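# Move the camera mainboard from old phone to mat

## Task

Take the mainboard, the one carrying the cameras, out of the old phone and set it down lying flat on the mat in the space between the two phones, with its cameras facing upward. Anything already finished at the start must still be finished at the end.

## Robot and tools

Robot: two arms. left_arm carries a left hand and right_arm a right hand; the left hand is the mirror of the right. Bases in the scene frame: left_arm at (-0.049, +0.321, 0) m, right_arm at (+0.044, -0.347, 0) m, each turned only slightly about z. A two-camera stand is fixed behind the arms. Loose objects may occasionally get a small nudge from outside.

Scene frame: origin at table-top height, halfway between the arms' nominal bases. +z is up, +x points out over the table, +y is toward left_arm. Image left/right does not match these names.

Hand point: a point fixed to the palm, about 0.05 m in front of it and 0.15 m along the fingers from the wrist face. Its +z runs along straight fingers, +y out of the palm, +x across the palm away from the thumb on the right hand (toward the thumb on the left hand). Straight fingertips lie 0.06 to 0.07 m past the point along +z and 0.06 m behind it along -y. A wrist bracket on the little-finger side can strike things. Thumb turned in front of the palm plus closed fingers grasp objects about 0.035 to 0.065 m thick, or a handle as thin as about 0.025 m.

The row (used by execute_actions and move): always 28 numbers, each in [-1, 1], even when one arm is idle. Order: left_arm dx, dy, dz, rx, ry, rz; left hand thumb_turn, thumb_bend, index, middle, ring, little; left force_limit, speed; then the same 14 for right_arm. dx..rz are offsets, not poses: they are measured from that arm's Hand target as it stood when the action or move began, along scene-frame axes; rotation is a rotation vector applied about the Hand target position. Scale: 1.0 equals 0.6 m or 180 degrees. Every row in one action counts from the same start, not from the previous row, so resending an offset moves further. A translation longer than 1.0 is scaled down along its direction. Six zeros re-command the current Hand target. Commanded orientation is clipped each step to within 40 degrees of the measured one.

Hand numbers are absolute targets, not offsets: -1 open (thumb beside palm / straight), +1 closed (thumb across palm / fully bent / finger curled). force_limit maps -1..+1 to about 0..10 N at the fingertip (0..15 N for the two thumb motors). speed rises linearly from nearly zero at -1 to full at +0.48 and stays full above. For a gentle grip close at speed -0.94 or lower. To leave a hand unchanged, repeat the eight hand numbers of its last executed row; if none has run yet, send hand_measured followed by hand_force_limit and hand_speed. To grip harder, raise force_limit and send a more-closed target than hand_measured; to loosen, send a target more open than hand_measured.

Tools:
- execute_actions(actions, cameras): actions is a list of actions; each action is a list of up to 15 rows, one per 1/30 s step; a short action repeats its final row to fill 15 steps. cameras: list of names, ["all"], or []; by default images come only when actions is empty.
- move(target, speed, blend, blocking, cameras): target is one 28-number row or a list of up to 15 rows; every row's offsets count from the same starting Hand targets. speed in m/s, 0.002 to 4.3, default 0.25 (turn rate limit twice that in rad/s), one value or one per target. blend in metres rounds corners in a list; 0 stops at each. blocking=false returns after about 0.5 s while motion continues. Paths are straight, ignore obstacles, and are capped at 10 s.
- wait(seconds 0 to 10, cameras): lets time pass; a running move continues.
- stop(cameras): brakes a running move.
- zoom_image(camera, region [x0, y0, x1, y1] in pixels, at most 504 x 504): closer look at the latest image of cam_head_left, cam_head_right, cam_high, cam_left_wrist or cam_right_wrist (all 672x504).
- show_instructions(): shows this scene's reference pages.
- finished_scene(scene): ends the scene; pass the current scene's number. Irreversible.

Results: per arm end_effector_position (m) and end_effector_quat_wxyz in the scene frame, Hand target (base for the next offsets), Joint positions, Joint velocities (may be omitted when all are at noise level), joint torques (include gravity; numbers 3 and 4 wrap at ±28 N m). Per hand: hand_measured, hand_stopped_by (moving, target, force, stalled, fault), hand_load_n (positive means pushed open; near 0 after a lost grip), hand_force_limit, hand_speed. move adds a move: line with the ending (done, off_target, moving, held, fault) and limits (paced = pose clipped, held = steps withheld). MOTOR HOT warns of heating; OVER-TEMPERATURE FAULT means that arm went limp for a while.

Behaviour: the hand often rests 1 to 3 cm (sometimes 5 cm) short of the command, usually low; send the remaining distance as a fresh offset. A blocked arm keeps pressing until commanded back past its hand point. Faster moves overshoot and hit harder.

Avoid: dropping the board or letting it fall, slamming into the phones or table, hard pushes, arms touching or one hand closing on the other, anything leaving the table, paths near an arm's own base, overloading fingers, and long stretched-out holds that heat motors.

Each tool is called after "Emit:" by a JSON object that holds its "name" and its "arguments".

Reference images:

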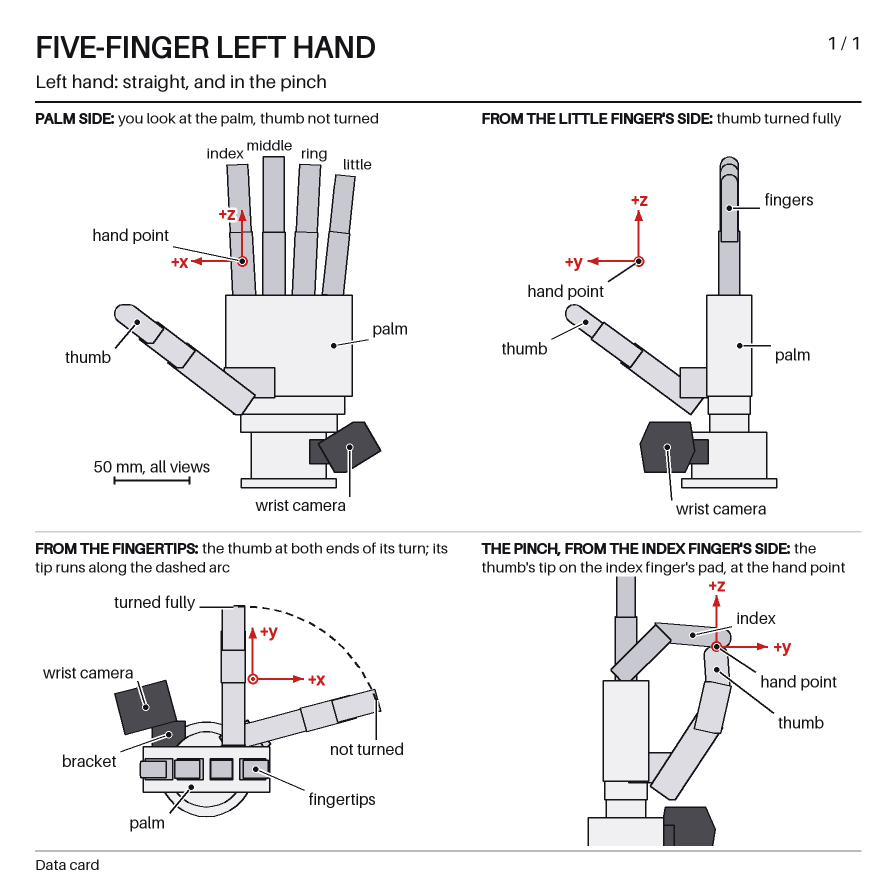

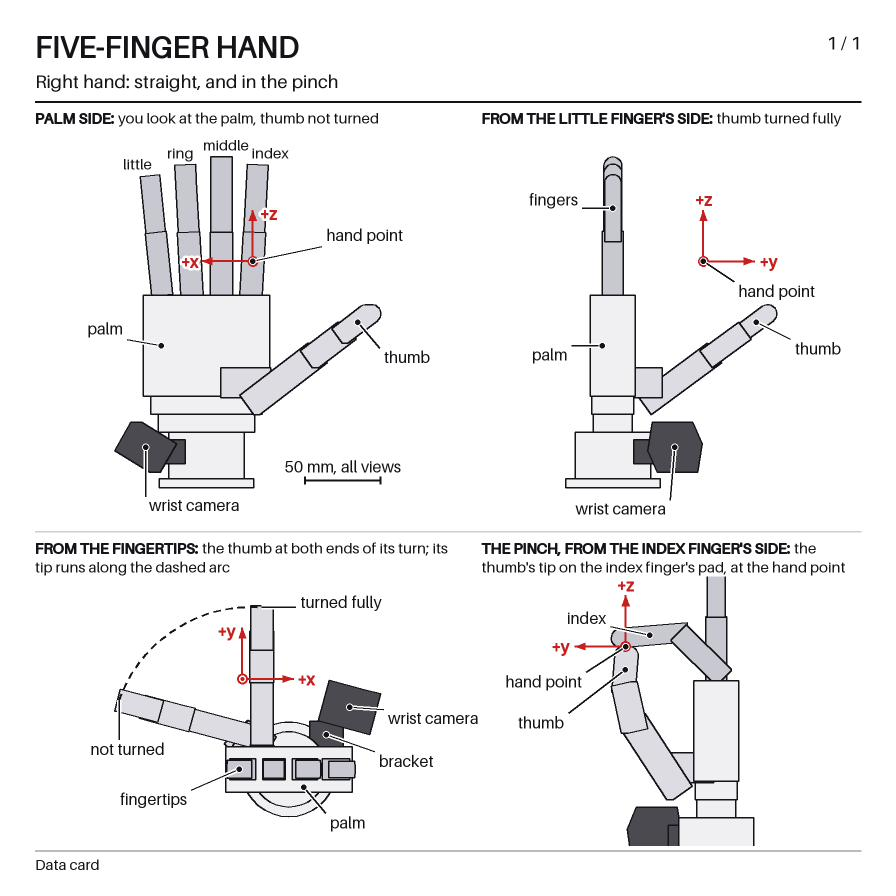

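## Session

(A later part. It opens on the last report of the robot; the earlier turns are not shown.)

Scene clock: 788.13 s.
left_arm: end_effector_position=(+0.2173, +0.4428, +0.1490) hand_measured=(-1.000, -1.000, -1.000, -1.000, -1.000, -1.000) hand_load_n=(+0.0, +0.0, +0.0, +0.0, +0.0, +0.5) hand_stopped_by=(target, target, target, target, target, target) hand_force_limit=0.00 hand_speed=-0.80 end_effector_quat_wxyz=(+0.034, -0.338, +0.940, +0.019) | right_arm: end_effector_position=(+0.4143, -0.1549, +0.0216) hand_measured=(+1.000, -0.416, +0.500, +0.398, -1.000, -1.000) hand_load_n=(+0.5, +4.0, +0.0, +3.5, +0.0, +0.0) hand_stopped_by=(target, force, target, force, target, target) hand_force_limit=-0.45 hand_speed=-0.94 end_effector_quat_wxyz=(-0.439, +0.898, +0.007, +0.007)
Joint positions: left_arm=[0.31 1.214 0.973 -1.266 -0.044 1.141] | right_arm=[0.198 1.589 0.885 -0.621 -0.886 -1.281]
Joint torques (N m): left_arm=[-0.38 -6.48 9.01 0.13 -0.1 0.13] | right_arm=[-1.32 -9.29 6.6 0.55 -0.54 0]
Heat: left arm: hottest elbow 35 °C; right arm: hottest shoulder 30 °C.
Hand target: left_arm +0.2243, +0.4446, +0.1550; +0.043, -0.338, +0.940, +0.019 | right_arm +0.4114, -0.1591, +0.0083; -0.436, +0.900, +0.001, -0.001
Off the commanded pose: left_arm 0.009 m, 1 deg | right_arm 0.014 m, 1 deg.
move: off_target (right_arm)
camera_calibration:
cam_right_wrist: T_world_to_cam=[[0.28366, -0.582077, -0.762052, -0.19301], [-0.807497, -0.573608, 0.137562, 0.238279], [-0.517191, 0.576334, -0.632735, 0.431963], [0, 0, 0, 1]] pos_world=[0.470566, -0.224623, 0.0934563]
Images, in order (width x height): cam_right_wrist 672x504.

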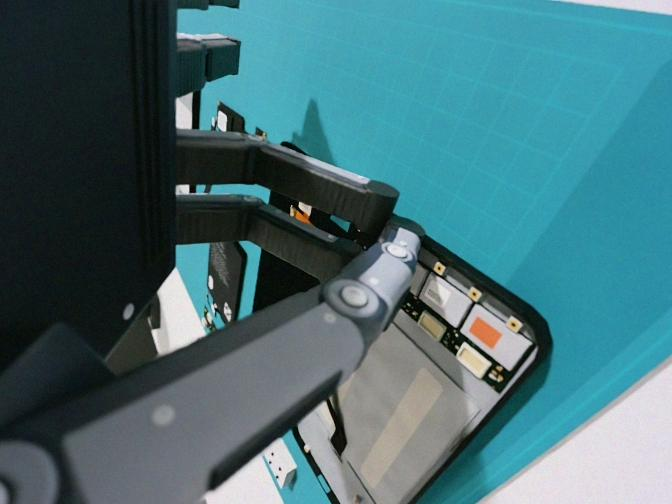

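Emit:
{"name": "move", "arguments": {"target": [[0,0,0,0,0,0,-1,-1,-1,-1,-1,-1,0,-0.8,0.00,0.004,0.02,0,0,0,1,-0.6,0.1,0.1,-1,-1,-0.45,0.3],[0,0,0,0,0,0,-1,-1,-1,-1,-1,-1,0,-0.8,0.00,0.004,0.06,0.075,0,0,1,-0.6,0.1,0.1,-1,-1,-0.45,0.3],[0,0,0,0,0,0,-1,-1,-1,-1,-1,-1,0,-0.8,0.00,0.004,0.06,0.075,0,0,1,-0.25,-0.2,-0.2,-1,-1,-0.45,0.3]], "cameras": ["cam_right_wrist"], "speed": 0.1}}

Emit:
{"name": "zoom_image", "arguments": {"camera": "cam_right_wrist", "region": [320, 160, 480, 300]}}

Scene clock: 831.07 s.
left_arm: end_effector_position=(+0.2173, +0.4428, +0.1490) hand_measured=(-1.000, -1.000, -1.000, -1.000, -1.000, -1.000) hand_load_n=(+0.0, +0.0, +0.0, +0.0, +0.0, +0.0) hand_stopped_by=(target, target, target, target, target, target) hand_force_limit=0.00 hand_speed=-0.80 end_effector_quat_wxyz=(+0.034, -0.338, +0.940, +0.019) | right_arm: end_effector_position=(+0.4142, -0.1526, +0.0514) hand_measured=(+1.000, -0.250, -0.200, -0.200, -1.000, -1.000) hand_load_n=(+0.0, +0.0, +0.0, +0.0, +0.0, +0.0) hand_stopped_by=(target, target, target, target, target, target) hand_force_limit=-0.45 hand_speed=0.30 end_effector_quat_wxyz=(-0.539, +0.842, +0.006, +0.005)
Joint positions: left_arm=[0.31 1.214 0.973 -1.266 -0.044 1.141] | right_arm=[0.118 1.584 0.876 -0.629 -1.126 -1.329]
Joint torques (N m): left_arm=[-0.44 -6.48 9.02 0.12 -0.11 0.14] | right_arm=[-1.49 -10.11 6.84 -0.34 -0.86 -0.09]
Heat: left arm: hottest elbow 35 °C; right arm: hottest shoulder 30 °C.
Hand target: left_arm +0.2243, +0.4446, +0.1550; +0.043, -0.338, +0.940, +0.019 | right_arm +0.4115, -0.1566, +0.0444; -0.539, +0.843, +0.001, -0.001
Off the commanded pose: left_arm 0.009 m, 1 deg | right_arm 0.009 m, 1 deg.
move: done
camera_calibration:
cam_right_wrist: T_world_to_cam=[[0.280755, -0.39275, -0.875742, -0.133056], [-0.805572, -0.592451, 0.00744084, 0.238444], [-0.521757, 0.703384, -0.482722, 0.46291], [0, 0, 0, 1]] pos_world=[0.470966, -0.236595, 0.105159]
Images, in order (width x height): cam_right_wrist 672x504.

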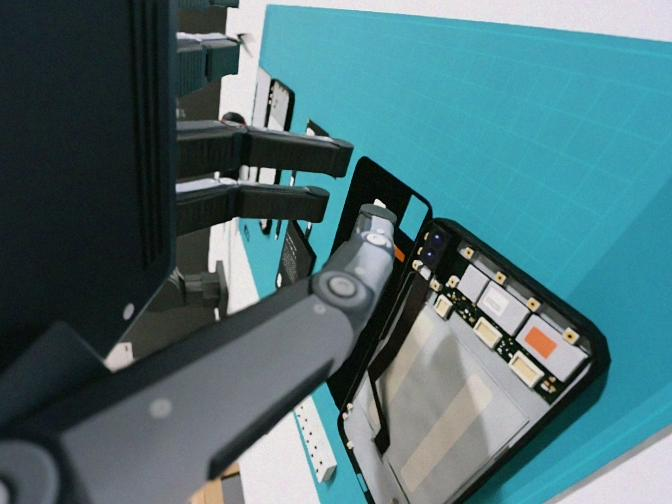

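Scaled by 3.150 from the camera's 672x504 image, which has a finer 960x720 frame.

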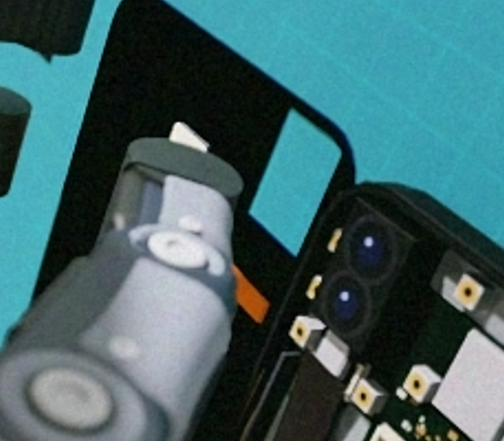

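Emit:
{"name": "move", "arguments": {"target": [0,0,0,0,0,0,-1,-1,-1,-1,-1,-1,0,-0.8,-0.0035,-0.018,-0.0307,0,0,0,1,-0.25,-0.2,-0.2,-1,-1,-0.45,0.3], "cameras": ["cam_right_wrist"], "speed": 0.06}}

Emit:
{"name": "zoom_image", "arguments": {"camera": "cam_right_wrist", "region": [320, 160, 480, 300]}}

Scene clock: 849.63 s.
left_arm: end_effector_position=(+0.2173, +0.4428, +0.1490) hand_measured=(-1.000, -1.000, -1.000, -1.000, -1.000, -1.000) hand_load_n=(+0.0, +0.0, +0.0, +0.0, +0.0, +0.0) hand_stopped_by=(target, target, target, target, target, target) hand_force_limit=0.00 hand_speed=-0.80 end_effector_quat_wxyz=(+0.034, -0.338, +0.940, +0.019) | right_arm: end_effector_position=(+0.4121, -0.1637, +0.0341) hand_measured=(+1.000, -0.250, -0.200, -0.200, -1.000, -1.000) hand_load_n=(+0.0, +0.0, +0.0, +0.0, +0.0, -0.5) hand_stopped_by=(target, target, target, target, target, target) hand_force_limit=-0.45 hand_speed=0.30 end_effector_quat_wxyz=(-0.539, +0.842, +0.006, +0.006)
Joint positions: left_arm=[0.31 1.214 0.973 -1.266 -0.044 1.141] | right_arm=[0.091 1.617 0.861 -0.633 -1.13 -1.389]
Joint torques (N m): left_arm=[-0.5 -6.65 9.05 0.09 -0.1 0.13] | right_arm=[-1.55 -9.7 6.65 -0.4 -0.89 -0.08]
Heat: left arm: hottest elbow 35 °C; right arm: hottest shoulder 30 °C.
Hand target: left_arm +0.2243, +0.4446, +0.1550; +0.043, -0.338, +0.940, +0.019 | right_arm +0.4093, -0.1675, +0.0258; -0.538, +0.843, +0.001, -0.001
Off the commanded pose: left_arm 0.009 m, 1 deg | right_arm 0.009 m, 1 deg.
move: done
camera_calibration:
cam_right_wrist: T_world_to_cam=[[0.282834, -0.394082, -0.874474, -0.153046], [-0.80607, -0.59179, 0.00598062, 0.230587], [-0.519861, 0.703196, -0.485036, 0.460527], [0, 0, 0, 1]] pos_world=[0.468566, -0.247694, 0.0881581]
Images, in order (width x height): cam_right_wrist 672x504.

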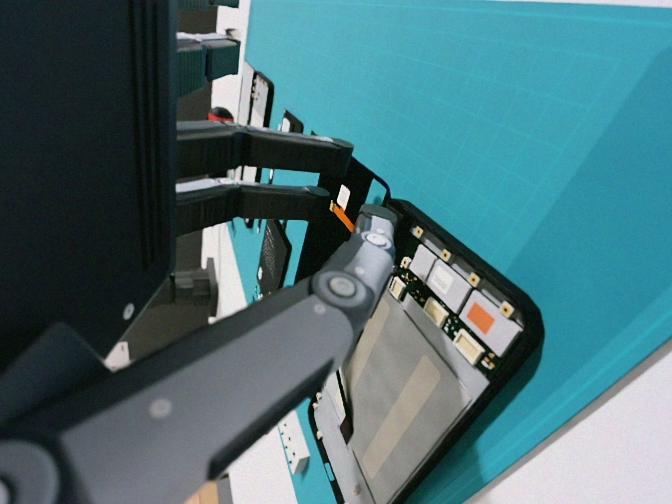

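Scaled by 3.150 from the camera's 672x504 image, which has a finer 960x720 frame.

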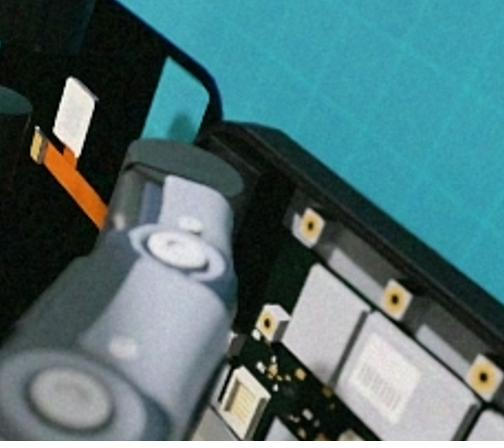

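Emit:
{"name": "move", "arguments": {"target": [0,0,0,0,0,0,-1,-1,-1,-1,-1,-1,0,-0.8,0,-0.0083,-0.01,0,0,0,1,-0.25,-0.2,-0.2,-1,-1,-0.45,0.3], "cameras": ["cam_right_wrist"], "speed": 0.06}}

Emit:
{"name": "zoom_image", "arguments": {"camera": "cam_right_wrist", "region": [300, 140, 460, 280]}}

Scene clock: 879.30 s.
left_arm: end_effector_position=(+0.2173, +0.4428, +0.1490) hand_measured=(-1.000, -1.000, -1.000, -1.000, -1.000, -1.000) hand_load_n=(+0.0, +0.0, +0.0, +0.0, +0.0, +0.0) hand_stopped_by=(target, target, target, target, target, target) hand_force_limit=0.00 hand_speed=-0.80 end_effector_quat_wxyz=(+0.034, -0.338, +0.940, +0.019) | right_arm: end_effector_position=(+0.4122, -0.1685, +0.0284) hand_measured=(+1.000, -0.250, -0.200, -0.200, -1.000, -1.000) hand_load_n=(+0.0, +0.0, +0.0, +0.0, +0.0, +0.0) hand_stopped_by=(target, target, target, target, target, target) hand_force_limit=-0.45 hand_speed=0.30 end_effector_quat_wxyz=(-0.539, +0.842, +0.007, +0.006)
Joint positions: left_arm=[0.31 1.214 0.973 -1.266 -0.044 1.141] | right_arm=[0.079 1.632 0.861 -0.644 -1.132 -1.419]
Joint torques (N m): left_arm=[-0.38 -6.48 9.03 0.09 -0.1 0.14] | right_arm=[-1.61 -9.76 6.53 -0.47 -0.89 -0.08]
Heat: left arm: hottest elbow 35 °C; right arm: hottest shoulder 30 °C.
Hand target: left_arm +0.2243, +0.4446, +0.1550; +0.043, -0.338, +0.940, +0.019 | right_arm +0.4092, -0.1725, +0.0199; -0.538, +0.843, +0.001, -0.001
Off the commanded pose: left_arm 0.009 m, 1 deg | right_arm 0.010 m, 1 deg.
move: done
camera_calibration:
cam_right_wrist: T_world_to_cam=[[0.284094, -0.393917, -0.87414, -0.16044], [-0.805563, -0.592487, 0.00518784, 0.227511], [-0.51996, 0.702701, -0.485647, 0.461209], [0, 0, 0, 1]] pos_world=[0.468665, -0.252495, 0.0825577]
Images, in order (width x height): cam_right_wrist 672x504.

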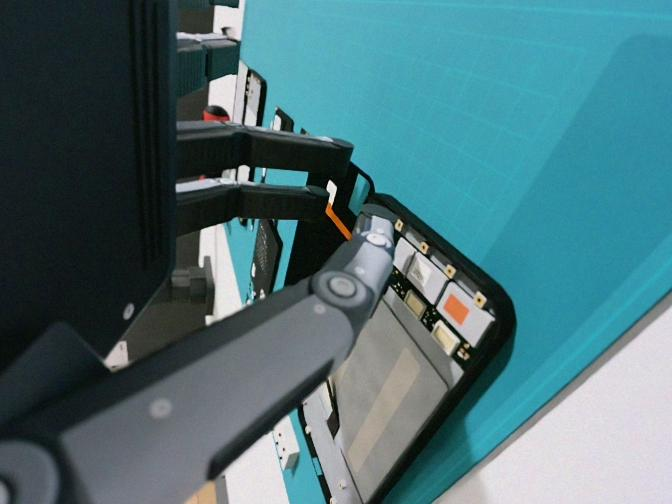

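Scaled by 3.150 from the camera's 672x504 image, which has a finer 960x720 frame.

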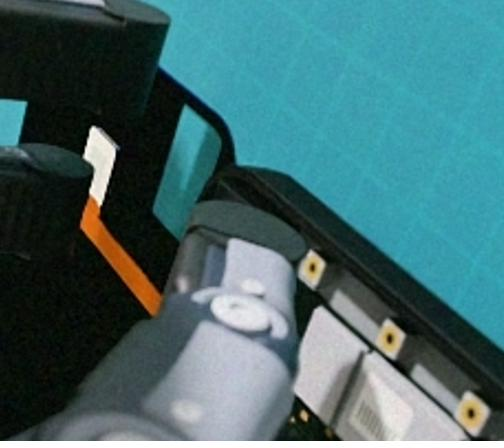

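Emit:
{"name": "move", "arguments": {"target": [0,0,0,0,0,0,-1,-1,-1,-1,-1,-1,0,-0.8,0,-0.0045,-0.009,0,0,0,1,-0.25,-0.2,-0.2,-1,-1,-0.45,0.3], "cameras": ["cam_right_wrist"], "speed": 0.04}}

Emit:
{"name": "zoom_image", "arguments": {"camera": "cam_right_wrist", "region": [300, 140, 460, 280]}}

Scene clock: 925.23 s.
left_arm: end_effector_position=(+0.2173, +0.4428, +0.1490) hand_measured=(-1.000, -1.000, -1.000, -1.000, -1.000, -1.000) hand_load_n=(+0.0, +0.0, +0.0, +0.0, +0.0, +0.0) hand_stopped_by=(target, target, target, target, target, target) hand_force_limit=0.00 hand_speed=-0.80 end_effector_quat_wxyz=(+0.034, -0.338, +0.940, +0.019) | right_arm: end_effector_position=(+0.4129, -0.1710, +0.0235) hand_measured=(+1.000, -0.250, -0.200, -0.200, -1.000, -1.000) hand_load_n=(+0.0, +0.0, +0.0, +0.0, +0.0, +0.0) hand_stopped_by=(target, target, target, target, target, target) hand_force_limit=-0.45 hand_speed=0.30 end_effector_quat_wxyz=(-0.539, +0.842, +0.008, +0.007)
Joint positions: left_arm=[0.31 1.214 0.973 -1.266 -0.044 1.141] | right_arm=[0.072 1.645 0.861 -0.644 -1.133 -1.435]
Joint torques (N m): left_arm=[-0.5 -6.71 8.99 0.1 -0.1 0.14] | right_arm=[-1.61 -9.82 6.32 -0.47 -0.9 -0.11]
Heat: left arm: hottest elbow 35 °C; right arm: hottest elbow 30 °C.
Hand target: left_arm +0.2243, +0.4446, +0.1550; +0.043, -0.338, +0.940, +0.019 | right_arm +0.4093, -0.1752, +0.0145; -0.538, +0.843, +0.001, -0.001
Off the commanded pose: left_arm 0.009 m, 1 deg | right_arm 0.011 m, 1 deg.
move: off_target (right_arm)
camera_calibration:
cam_right_wrist: T_world_to_cam=[[0.285602, -0.39391, -0.873651, -0.166651], [-0.805368, -0.592761, 0.00398291, 0.226551], [-0.519435, 0.702473, -0.486537, 0.460714], [0, 0, 0, 1]] pos_world=[0.469364, -0.254995, 0.0776571]
Images, in order (width x height): cam_right_wrist 672x504.

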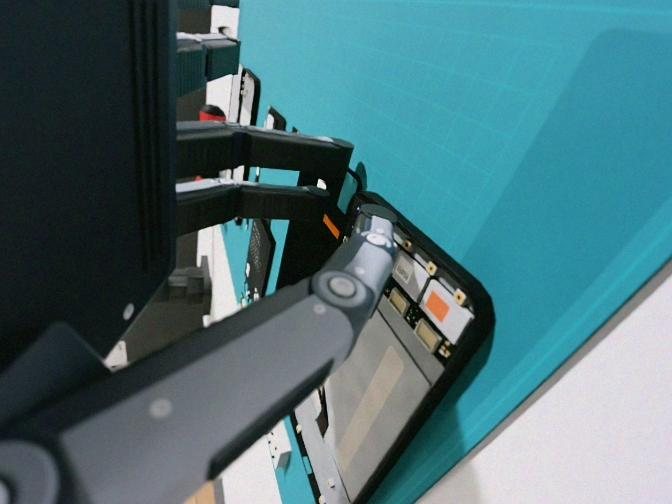

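Scaled by 3.150 from the camera's 672x504 image, which has a finer 960x720 frame.

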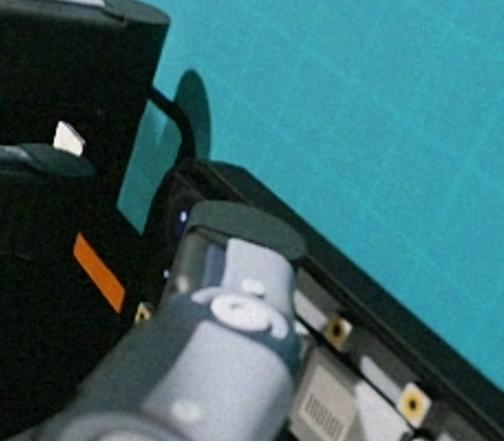

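Emit:
{"name": "move", "arguments": {"target": [0,0,0,0,0,0,-1,-1,-1,-1,-1,-1,0,-0.8,0,0,0,0,0,0,1,-0.25,0.3,0.3,-1,-1,-0.6,-0.9], "cameras": ["cam_right_wrist"], "speed": 0.04}}

Emit:
{"name": "zoom_image", "arguments": {"camera": "cam_right_wrist", "region": [300, 140, 460, 280]}}

Scene clock: 939.50 s.
left_arm: end_effector_position=(+0.2173, +0.4428, +0.1490) hand_measured=(-1.000, -1.000, -1.000, -1.000, -1.000, -1.000) hand_load_n=(+0.0, +0.0, +0.0, +0.0, +0.0, +0.0) hand_stopped_by=(target, target, target, target, target, target) hand_force_limit=0.00 hand_speed=-0.80 end_effector_quat_wxyz=(+0.034, -0.338, +0.940, +0.019) | right_arm: end_effector_position=(+0.4132, -0.1709, +0.0234) hand_measured=(+1.000, -0.250, +0.300, +0.264, -1.000, -1.000) hand_load_n=(-0.5, +0.5, +0.0, +3.0, +0.0, +0.0) hand_stopped_by=(target, target, target, force, target, target) hand_force_limit=-0.60 hand_speed=-0.90 end_effector_quat_wxyz=(-0.539, +0.842, +0.010, +0.008)
Joint positions: left_arm=[0.31 1.214 0.973 -1.266 -0.044 1.141] | right_arm=[0.072 1.645 0.861 -0.644 -1.134 -1.44]
Joint torques (N m): left_arm=[-0.38 -6.53 9.05 0.1 -0.09 0.13] | right_arm=[-1.61 -9.82 6.32 -0.49 -0.83 -0.04]
Heat: left arm: hottest elbow 35 °C; right arm: hottest elbow 30 °C.
Hand target: left_arm +0.2243, +0.4446, +0.1550; +0.043, -0.338, +0.940, +0.019 | right_arm +0.4092, -0.1752, +0.0144; -0.538, +0.843, +0.001, -0.001
Off the commanded pose: left_arm 0.009 m, 1 deg | right_arm 0.011 m, 1 deg.
move: off_target (right_arm)
camera_calibration:
cam_right_wrist: T_world_to_cam=[[0.290709, -0.391965, -0.872841, -0.168508], [-0.803856, -0.594824, -0.000615539, 0.225949], [-0.518946, 0.701817, -0.488004, 0.460443], [0, 0, 0, 1]] pos_world=[0.469562, -0.254796, 0.0777561]
Images, in order (width x height): cam_right_wrist 672x504.

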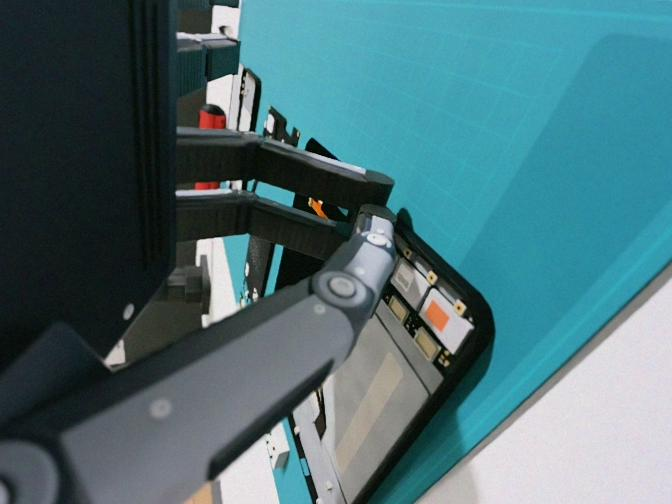

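Scaled by 3.150 from the camera's 672x504 image, which has a finer 960x720 frame.

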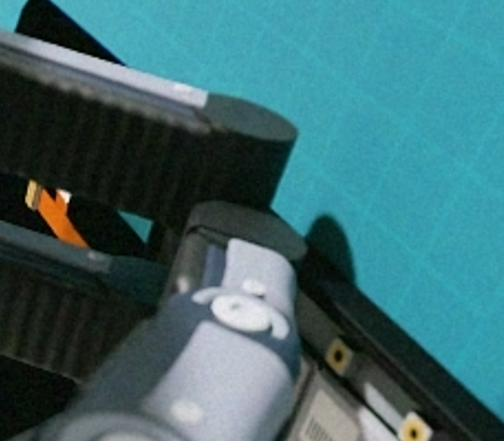

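Emit:
{"name": "move", "arguments": {"target": [0,0,0,0,0,0,-1,-1,-1,-1,-1,-1,0,-0.8,0,0,0,0,0,0,1,-0.1,0.1,0.4,-1,-1,-0.4,-0.94], "cameras": ["cam_right_wrist"], "speed": 0.04}}

Emit:
{"name": "zoom_image", "arguments": {"camera": "cam_right_wrist", "region": [300, 140, 460, 280]}}

Scene clock: 970.43 s.
left_arm: end_effector_position=(+0.2173, +0.4428, +0.1490) hand_measured=(-1.000, -1.000, -1.000, -1.000, -1.000, -1.000) hand_load_n=(+0.0, +0.0, +0.0, +0.0, +0.0, +0.0) hand_stopped_by=(target, target, target, target, target, target) hand_force_limit=0.00 hand_speed=-0.80 end_effector_quat_wxyz=(+0.034, -0.338, +0.940, +0.019) | right_arm: end_effector_position=(+0.4132, -0.1709, +0.0234) hand_measured=(+1.000, -0.236, +0.100, +0.264, -1.000, -1.000) hand_load_n=(+0.5, +4.5, +0.0, +4.0, +0.0, +0.0) hand_stopped_by=(target, force, target, force, target, target) hand_force_limit=-0.40 hand_speed=-0.94 end_effector_quat_wxyz=(-0.539, +0.842, +0.010, +0.008)
Joint positions: left_arm=[0.31 1.214 0.973 -1.266 -0.044 1.141] | right_arm=[0.072 1.645 0.861 -0.644 -1.134 -1.44]
Joint torques (N m): left_arm=[-0.38 -6.48 9.02 0.08 -0.11 0.12] | right_arm=[-1.67 -9.82 6.32 -0.5 -0.83 -0.04]
Heat: left arm: hottest elbow 35 °C; right arm: hottest shoulder 30 °C.
Hand target: left_arm +0.2243, +0.4446, +0.1550; +0.043, -0.338, +0.940, +0.019 | right_arm +0.4092, -0.1752, +0.0144; -0.538, +0.843, +0.001, -0.001
Off the commanded pose: left_arm 0.009 m, 1 deg | right_arm 0.011 m, 1 deg.
move: off_target (right_arm)
camera_calibration:
cam_right_wrist: T_world_to_cam=[[0.290709, -0.391965, -0.872841, -0.168508], [-0.803856, -0.594824, -0.000615539, 0.225949], [-0.518946, 0.701817, -0.488004, 0.460443], [0, 0, 0, 1]] pos_world=[0.469562, -0.254796, 0.0777561]
Images, in order (width x height): cam_right_wrist 672x504.

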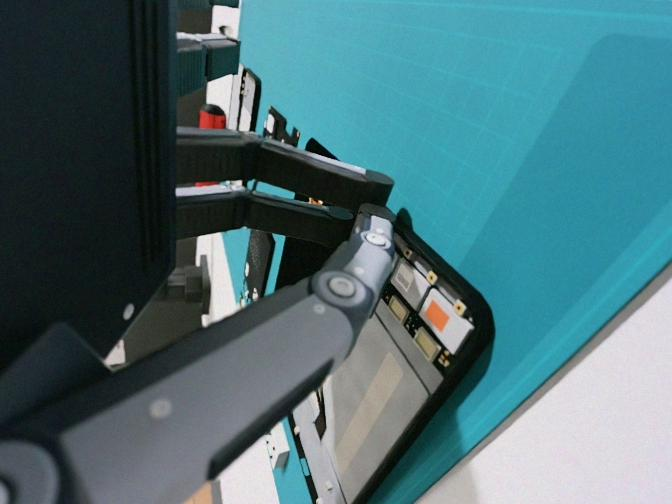

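Scaled by 3.150 from the camera's 672x504 image, which has a finer 960x720 frame.

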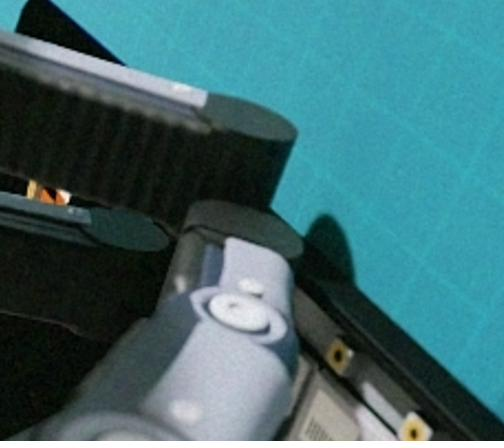

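Emit:
{"name": "move", "arguments": {"target": [0,0,0,0,0,0,-1,-1,-1,-1,-1,-1,0,-0.8,0,0,0.05,0,0,0,1,-0.1,0.1,0.4,-1,-1,-0.4,-0.94], "cameras": ["cam_right_wrist","cam_head_left"], "speed": 0.04}}

Emit:
{"name": "zoom_image", "arguments": {"camera": "cam_right_wrist", "region": [300, 140, 460, 280]}}

Scene clock: 991.73 s.
left_arm: end_effector_position=(+0.2173, +0.4428, +0.1490) hand_measured=(-1.000, -1.000, -1.000, -1.000, -1.000, -1.000) hand_load_n=(+0.0, +0.0, +0.0, +0.0, +0.0, +0.0) hand_stopped_by=(target, target, target, target, target, target) hand_force_limit=0.00 hand_speed=-0.80 end_effector_quat_wxyz=(+0.034, -0.338, +0.940, +0.019) | right_arm: end_effector_position=(+0.3984, -0.1719, +0.0375) hand_measured=(+1.000, -0.236, +0.100, +0.264, -1.000, -1.000) hand_load_n=(+0.0, +4.5, +0.0, +4.0, +0.0, +0.0) hand_stopped_by=(target, force, target, force, target, target) hand_force_limit=-0.40 hand_speed=-0.94 end_effector_quat_wxyz=(-0.538, +0.843, -0.004, -0.014)
Joint positions: left_arm=[0.31 1.214 0.973 -1.266 -0.044 1.141] | right_arm=[0.072 1.608 0.861 -0.732 -1.134 -1.44]
Joint torques (N m): left_arm=[-0.44 -6.42 9.05 0.13 -0.11 0.13] | right_arm=[-1.61 -11.52 8.64 -0.59 -0.82 -0.04]
Heat: left arm: hottest elbow 35 °C; right arm: hottest shoulder 30 °C.
Hand target: left_arm +0.2243, +0.4446, +0.1550; +0.043, -0.338, +0.940, +0.019 | right_arm +0.4092, -0.1751, +0.0445; -0.538, +0.843, +0.001, -0.001
Off the commanded pose: left_arm 0.009 m, 1 deg | right_arm 0.013 m, 2 deg.
move: off_target (right_arm)
camera_calibration:
cam_right_wrist: T_world_to_cam=[[0.245549, -0.394834, -0.885332, -0.134329], [-0.802785, -0.594746, 0.0425863, 0.211527], [-0.543362, 0.700274, -0.463006, 0.468905], [0, 0, 0, 1]] pos_world=[0.45758, -0.255595, 0.0891717]
Images, in order (width x height): cam_head_left 672x504, cam_right_wrist 672x504.

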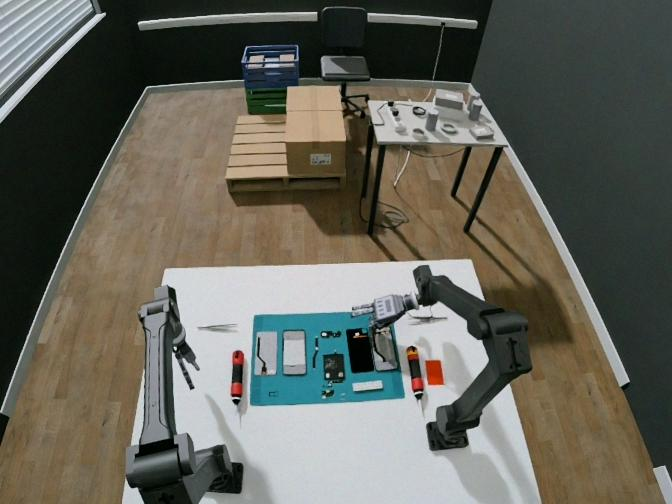

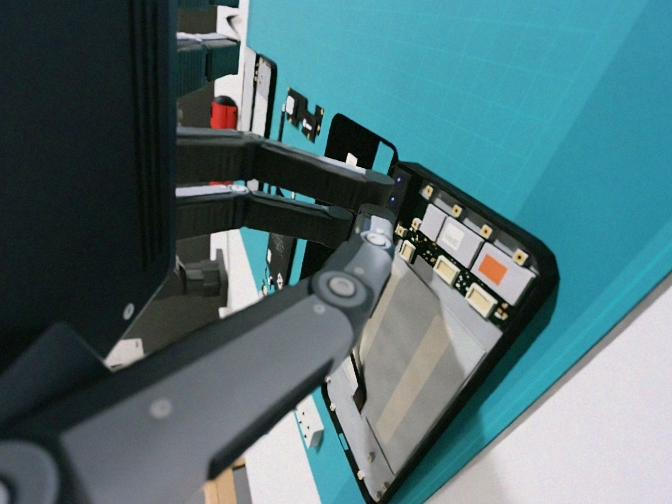

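Scaled by 3.150 from the camera's 672x504 image, which has a finer 960x720 frame.

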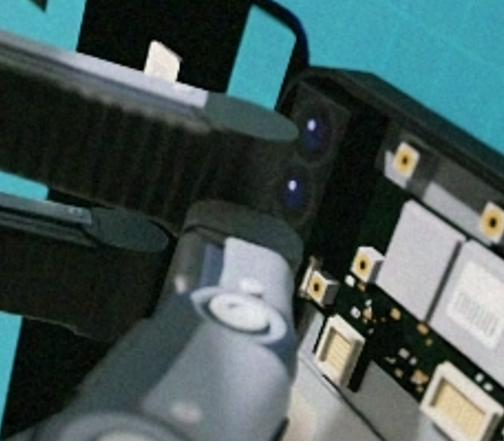

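Emit:
{"name": "move", "arguments": {"target": [[0,0,0,0,0,0,-1,-1,-1,-1,-1,-1,0,-0.8,0,0,0.01,0,0,0,1,-0.25,-0.2,-0.2,-1,-1,-0.45,0.3],[0,0,0,0,0,0,-1,-1,-1,-1,-1,-1,0,-0.8,-0.0037,0.0093,-0.0375,0,0,0,1,-0.25,-0.2,-0.2,-1,-1,-0.45,0.3]], "cameras": ["cam_right_wrist"], "speed": 0.05}}

Emit:
{"name": "zoom_image", "arguments": {"camera": "cam_right_wrist", "region": [300, 140, 460, 280]}}

Scene clock: 1031.97 s.
left_arm: end_effector_position=(+0.2173, +0.4428, +0.1490) hand_measured=(-1.000, -1.000, -1.000, -1.000, -1.000, -1.000) hand_load_n=(+0.0, +0.0, +0.0, +0.0, +0.0, +0.0) hand_stopped_by=(target, target, target, target, target, target) hand_force_limit=0.00 hand_speed=-0.80 end_effector_quat_wxyz=(+0.034, -0.338, +0.940, +0.019) | right_arm: end_effector_position=(+0.4111, -0.1711, +0.0304) hand_measured=(+1.000, -0.250, -0.200, -0.200, -1.000, -1.000) hand_load_n=(+0.0, +0.0, +0.0, +0.0, +0.0, +0.0) hand_stopped_by=(target, target, target, target, target, target) hand_force_limit=-0.45 hand_speed=0.30 end_effector_quat_wxyz=(-0.539, +0.842, +0.009, +0.010)
Joint positions: left_arm=[0.31 1.214 0.973 -1.266 -0.044 1.141] | right_arm=[0.072 1.622 0.856 -0.652 -1.134 -1.433]
Joint torques (N m): left_arm=[-0.56 -6.59 8.99 0.06 -0.1 0.13] | right_arm=[-0.32 -9.76 6.41 0.29 -0.77 0.24]
Heat: left arm: hottest elbow 35 °C; right arm: hottest elbow 31 °C.
Hand target: left_arm +0.2243, +0.4446, +0.1550; +0.043, -0.338, +0.940, +0.019 | right_arm +0.4071, -0.1696, +0.0220; -0.538, +0.843, +0.001, -0.001
Off the commanded pose: left_arm 0.009 m, 1 deg | right_arm 0.009 m, 2 deg.
move: done
camera_calibration:
cam_right_wrist: T_world_to_cam=[[0.291961, -0.392396, -0.87223, -0.162488], [-0.805862, -0.592094, -0.00337588, 0.225574], [-0.515117, 0.703882, -0.489085, 0.46172], [0, 0, 0, 1]] pos_world=[0.467062, -0.255195, 0.0848553]
Images, in order (width x height): cam_right_wrist 672x504.

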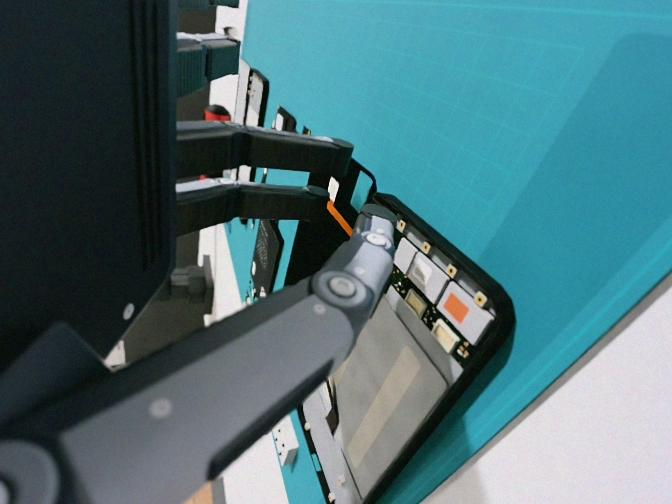

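Scaled by 3.150 from the camera's 672x504 image, which has a finer 960x720 frame.

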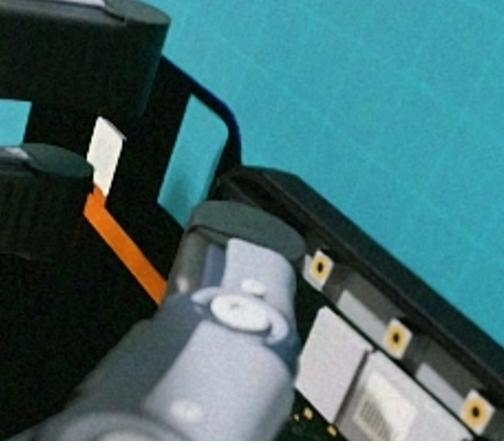

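Emit:
{"name": "move", "arguments": {"target": [[0,0,0,0,0,0,-1,-1,-1,-1,-1,-1,0,-0.8,0,0.011,0,0,0,0,1,-0.25,-0.2,-0.2,-1,-1,-0.45,0.3],[0,0,0,0,0,0,-1,-1,-1,-1,-1,-1,0,-0.8,0,0.011,-0.0125,0,0,0,1,-0.25,-0.2,-0.2,-1,-1,-0.45,0.3]], "cameras": ["cam_right_wrist"], "speed": 0.05}}

Emit:
{"name": "zoom_image", "arguments": {"camera": "cam_right_wrist", "region": [300, 140, 460, 280]}}

Scene clock: 1043.50 s.
left_arm: end_effector_position=(+0.2173, +0.4428, +0.1490) hand_measured=(-1.000, -1.000, -1.000, -1.000, -1.000, -1.000) hand_load_n=(+0.0, +0.0, +0.0, +0.0, +0.0, +0.0) hand_stopped_by=(target, target, target, target, target, target) hand_force_limit=0.00 hand_speed=-0.80 end_effector_quat_wxyz=(+0.034, -0.338, +0.940, +0.019) | right_arm: end_effector_position=(+0.4120, -0.1662, +0.0232) hand_measured=(+1.000, -0.250, -0.200, -0.200, -1.000, -1.000) hand_load_n=(+0.0, +0.0, +0.0, +0.0, +0.0, -0.5) hand_stopped_by=(target, target, target, target, target, target) hand_force_limit=-0.45 hand_speed=0.30 end_effector_quat_wxyz=(-0.540, +0.841, +0.007, +0.011)
Joint positions: left_arm=[0.31 1.214 0.973 -1.266 -0.044 1.141] | right_arm=[0.084 1.635 0.843 -0.592 -1.133 -1.395]
Joint torques (N m): left_arm=[-0.26 -6.59 9.01 0.1 -0.11 0.13] | right_arm=[0.15 -9.76 6.3 0.44 -0.71 0.2]
Heat: left arm: hottest elbow 35 °C; right arm: hottest elbow 31 °C.
Hand target: left_arm +0.2243, +0.4446, +0.1550; +0.043, -0.338, +0.940, +0.019 | right_arm +0.4070, -0.1630, +0.0144; -0.538, +0.843, +0.001, -0.001
Off the commanded pose: left_arm 0.009 m, 1 deg | right_arm 0.010 m, 2 deg.
move: done
camera_calibration:
cam_right_wrist: T_world_to_cam=[[0.289828, -0.392395, -0.872941, -0.166172], [-0.8087, -0.588206, -0.00409536, 0.231117], [-0.511862, 0.707134, -0.487809, 0.454416], [0, 0, 0, 1]] pos_world=[0.467664, -0.250594, 0.0775561]
Images, in order (width x height): cam_right_wrist 672x504.

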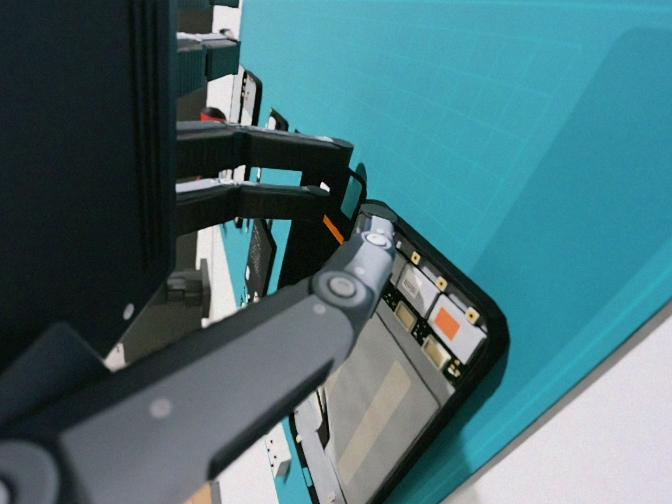

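Scaled by 3.150 from the camera's 672x504 image, which has a finer 960x720 frame.

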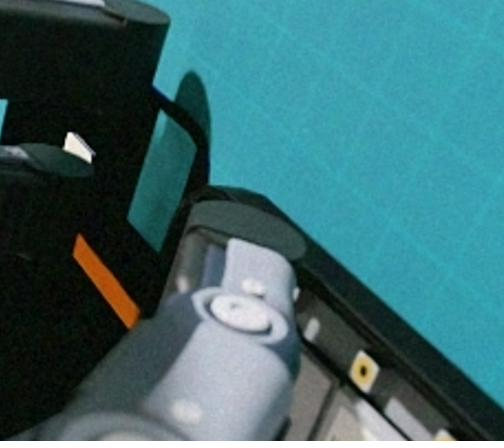

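Emit:
{"name": "move", "arguments": {"target": [[0,0,0,0,0,0,-1,-1,0.8,0.8,0.8,0.8,-0.5,0.2,0,0,0,0,0,0,1,-0.25,-0.2,-0.2,-1,-1,-0.45,0.3],[0.3645,-0.75,0.1,-0.490,-0.151,-0.1945,-1,-1,0.8,0.8,0.8,0.8,-0.5,0.2,0,0,0,0,0,0,1,-0.25,-0.2,-0.2,-1,-1,-0.45,0.3],[0.3645,-0.839,-0.05,-0.490,-0.151,-0.1945,-1,-1,0.8,0.8,0.8,0.8,-0.5,0.2,0,0,0,0,0,0,1,-0.25,-0.2,-0.2,-1,-1,-0.45,0.3]], "cameras": ["all"], "speed": 0.3}}

Scene clock: 1152.87 s.
left_arm: end_effector_position=(+0.4381, -0.0546, +0.1214) hand_measured=(-1.000, -1.000, +0.800, +0.800, +0.800, +0.800) hand_load_n=(+0.0, +0.0, +0.0, +0.0, +0.0, +0.0) hand_stopped_by=(target, target, target, target, target, target) hand_force_limit=-0.50 hand_speed=0.20 end_effector_quat_wxyz=(-0.003, -0.004, +0.710, -0.704) | right_arm: end_effector_position=(+0.4121, -0.1662, +0.0232) hand_measured=(+1.000, -0.250, -0.200, -0.200, -1.000, -1.000) hand_load_n=(+0.0, +0.0, +0.0, +0.0, +0.0, +0.0) hand_stopped_by=(target, target, target, target, target, target) hand_force_limit=-0.45 hand_speed=0.30 end_effector_quat_wxyz=(-0.540, +0.841, +0.007, +0.011)
Joint positions: left_arm=[-0.285 1.915 1.097 0.792 1.233 0.015] | right_arm=[0.084 1.635 0.843 -0.592 -1.133 -1.394]
Joint torques (N m): left_arm=[-0.73 -14.04 7.36 1.76 -0.14 -0.04] | right_arm=[0.15 -9.82 6.3 0.4 -0.7 0.2]
Heat: left arm: hottest elbow 35 °C; right arm: hottest shoulder 30 °C.
Hand target: left_arm +0.4431, -0.0587, +0.1251; +0.000, +0.000, +0.707, -0.707 | right_arm +0.4070, -0.1630, +0.0144; -0.538, +0.843, +0.001, -0.001
Off the commanded pose: left_arm 0.007 m, 1 deg | right_arm 0.011 m, 2 deg.
move: off_target (right_arm)
camera_calibration:
cam_left_wrist: T_world_to_cam=[[-0.303544, -0.0263693, 0.952453, 0.0191492], [-0.83245, 0.493669, -0.251632, 0.422501], [-0.463561, -0.86925, -0.171801, 0.290309], [0, 0, 0, 1]] pos_world=[0.492099, 0.0442805, 0.137951]
cam_right_wrist: T_world_to_cam=[[0.289768, -0.392428, -0.872946, -0.166152], [-0.808791, -0.588081, -0.0041038, 0.231191], [-0.511753, 0.707221, -0.487799, 0.454385], [0, 0, 0, 1]] pos_world=[0.467664, -0.250594, 0.0775561]

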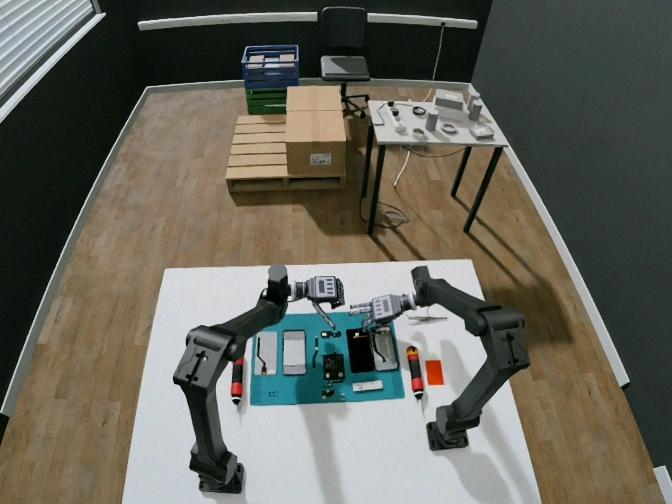

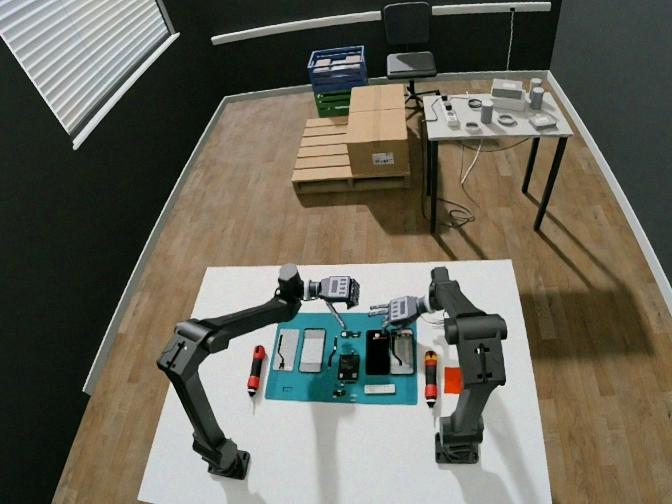

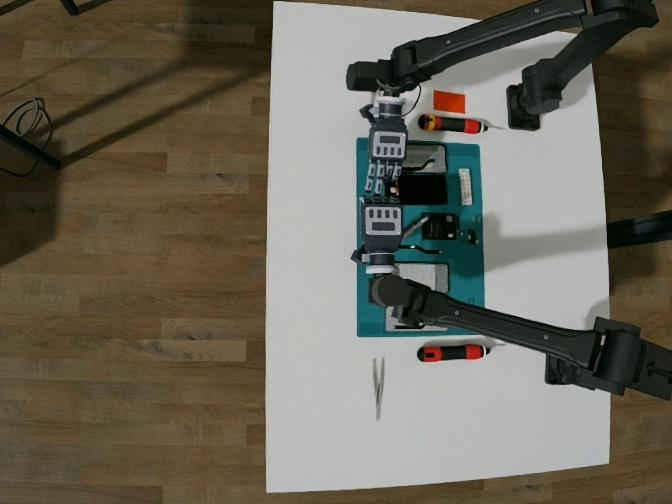

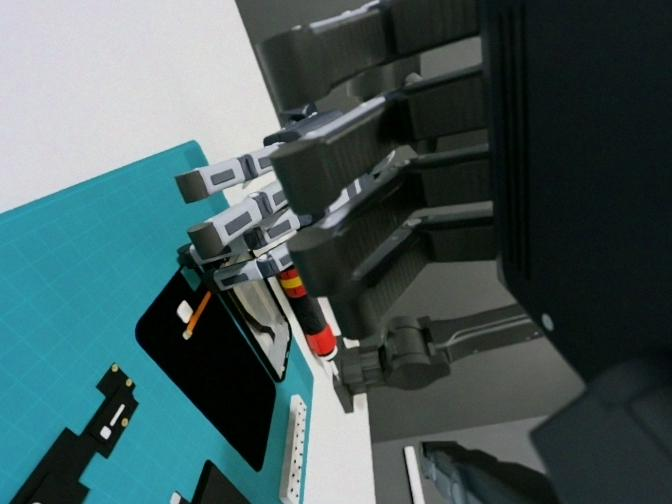

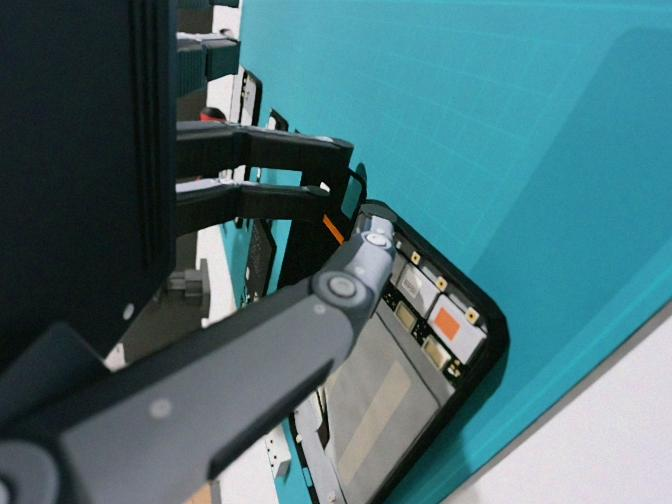

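Emit:
{"name": "zoom_image", "arguments": {"camera": "cam_left_wrist", "region": [150, 150, 310, 310]}}

Scaled by 3.150 from the camera's 672x504 image, which has a finer 960x720 frame.

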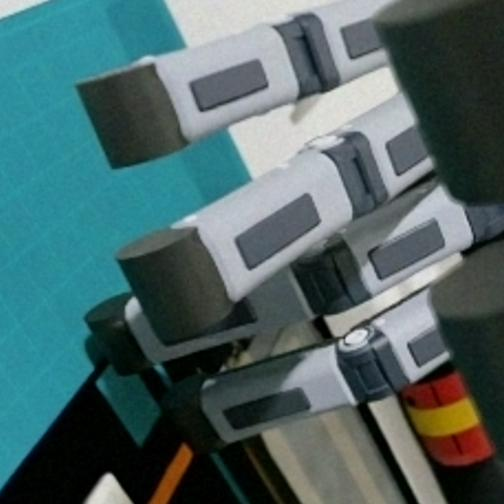

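Emit:
{"name": "move", "arguments": {"target": [0,0,0,0,0,0,-1,-1,0.8,0.8,0.8,0.8,-0.5,0.2,0,0,0,0,0,0,1,-0.25,-0.2,-0.2,0.9,0.9,-0.45,0.3], "cameras": ["cam_left_wrist"], "speed": 0.3}}

Emit:
{"name": "zoom_image", "arguments": {"camera": "cam_left_wrist", "region": [150, 200, 310, 360]}}

Scene clock: 1163.67 s.
left_arm: end_effector_position=(+0.4380, -0.0546, +0.1215) hand_measured=(-1.000, -1.000, +0.800, +0.800, +0.800, +0.800) hand_load_n=(+0.0, +0.0, +0.0, +0.0, +0.0, +0.0) hand_stopped_by=(target, target, target, target, target, target) hand_force_limit=-0.50 hand_speed=0.20 end_effector_quat_wxyz=(-0.004, -0.005, +0.710, -0.704) | right_arm: end_effector_position=(+0.4121, -0.1662, +0.0232) hand_measured=(+1.000, -0.250, -0.200, -0.200, +0.900, +0.900) hand_load_n=(+0.0, +0.0, +0.0, +0.0, +0.0, +0.0) hand_stopped_by=(target, target, target, target, target, target) hand_force_limit=-0.45 hand_speed=0.30 end_effector_quat_wxyz=(-0.540, +0.842, +0.007, +0.011)
Joint positions: left_arm=[-0.285 1.915 1.097 0.792 1.233 0.013] | right_arm=[0.084 1.635 0.843 -0.592 -1.133 -1.394]
Joint torques (N m): left_arm=[-0.62 -14.15 7.39 1.84 -0.14 -0.04] | right_arm=[0.15 -9.76 6.3 0.4 -0.71 0.19]
Heat: left arm: hottest elbow 35 °C; right arm: hottest shoulder 30 °C.
Hand target: left_arm +0.4431, -0.0587, +0.1251; +0.000, +0.000, +0.707, -0.707 | right_arm +0.4070, -0.1630, +0.0144; -0.538, +0.843, +0.001, -0.001
Off the commanded pose: left_arm 0.007 m, 1 deg | right_arm 0.011 m, 2 deg.
move: off_target (right_arm)
camera_calibration:
cam_left_wrist: T_world_to_cam=[[-0.302499, -0.0262864, 0.952787, 0.0185852], [-0.832749, 0.493602, -0.25077, 0.422534], [-0.463706, -0.869291, -0.171204, 0.290301], [0, 0, 0, 1]] pos_world=[0.492101, 0.0442806, 0.137952]
Images, in order (width x height): cam_left_wrist 672x504.

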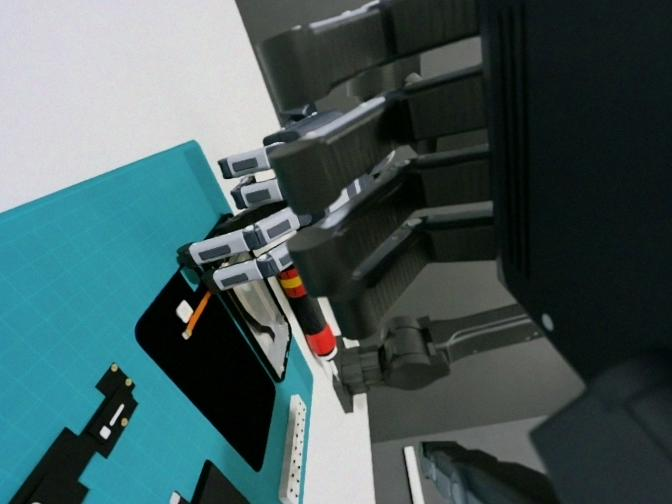

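Scaled by 3.150 from the camera's 672x504 image, which has a finer 960x720 frame.

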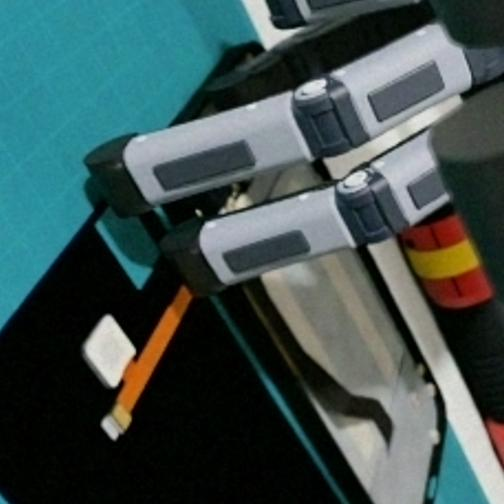

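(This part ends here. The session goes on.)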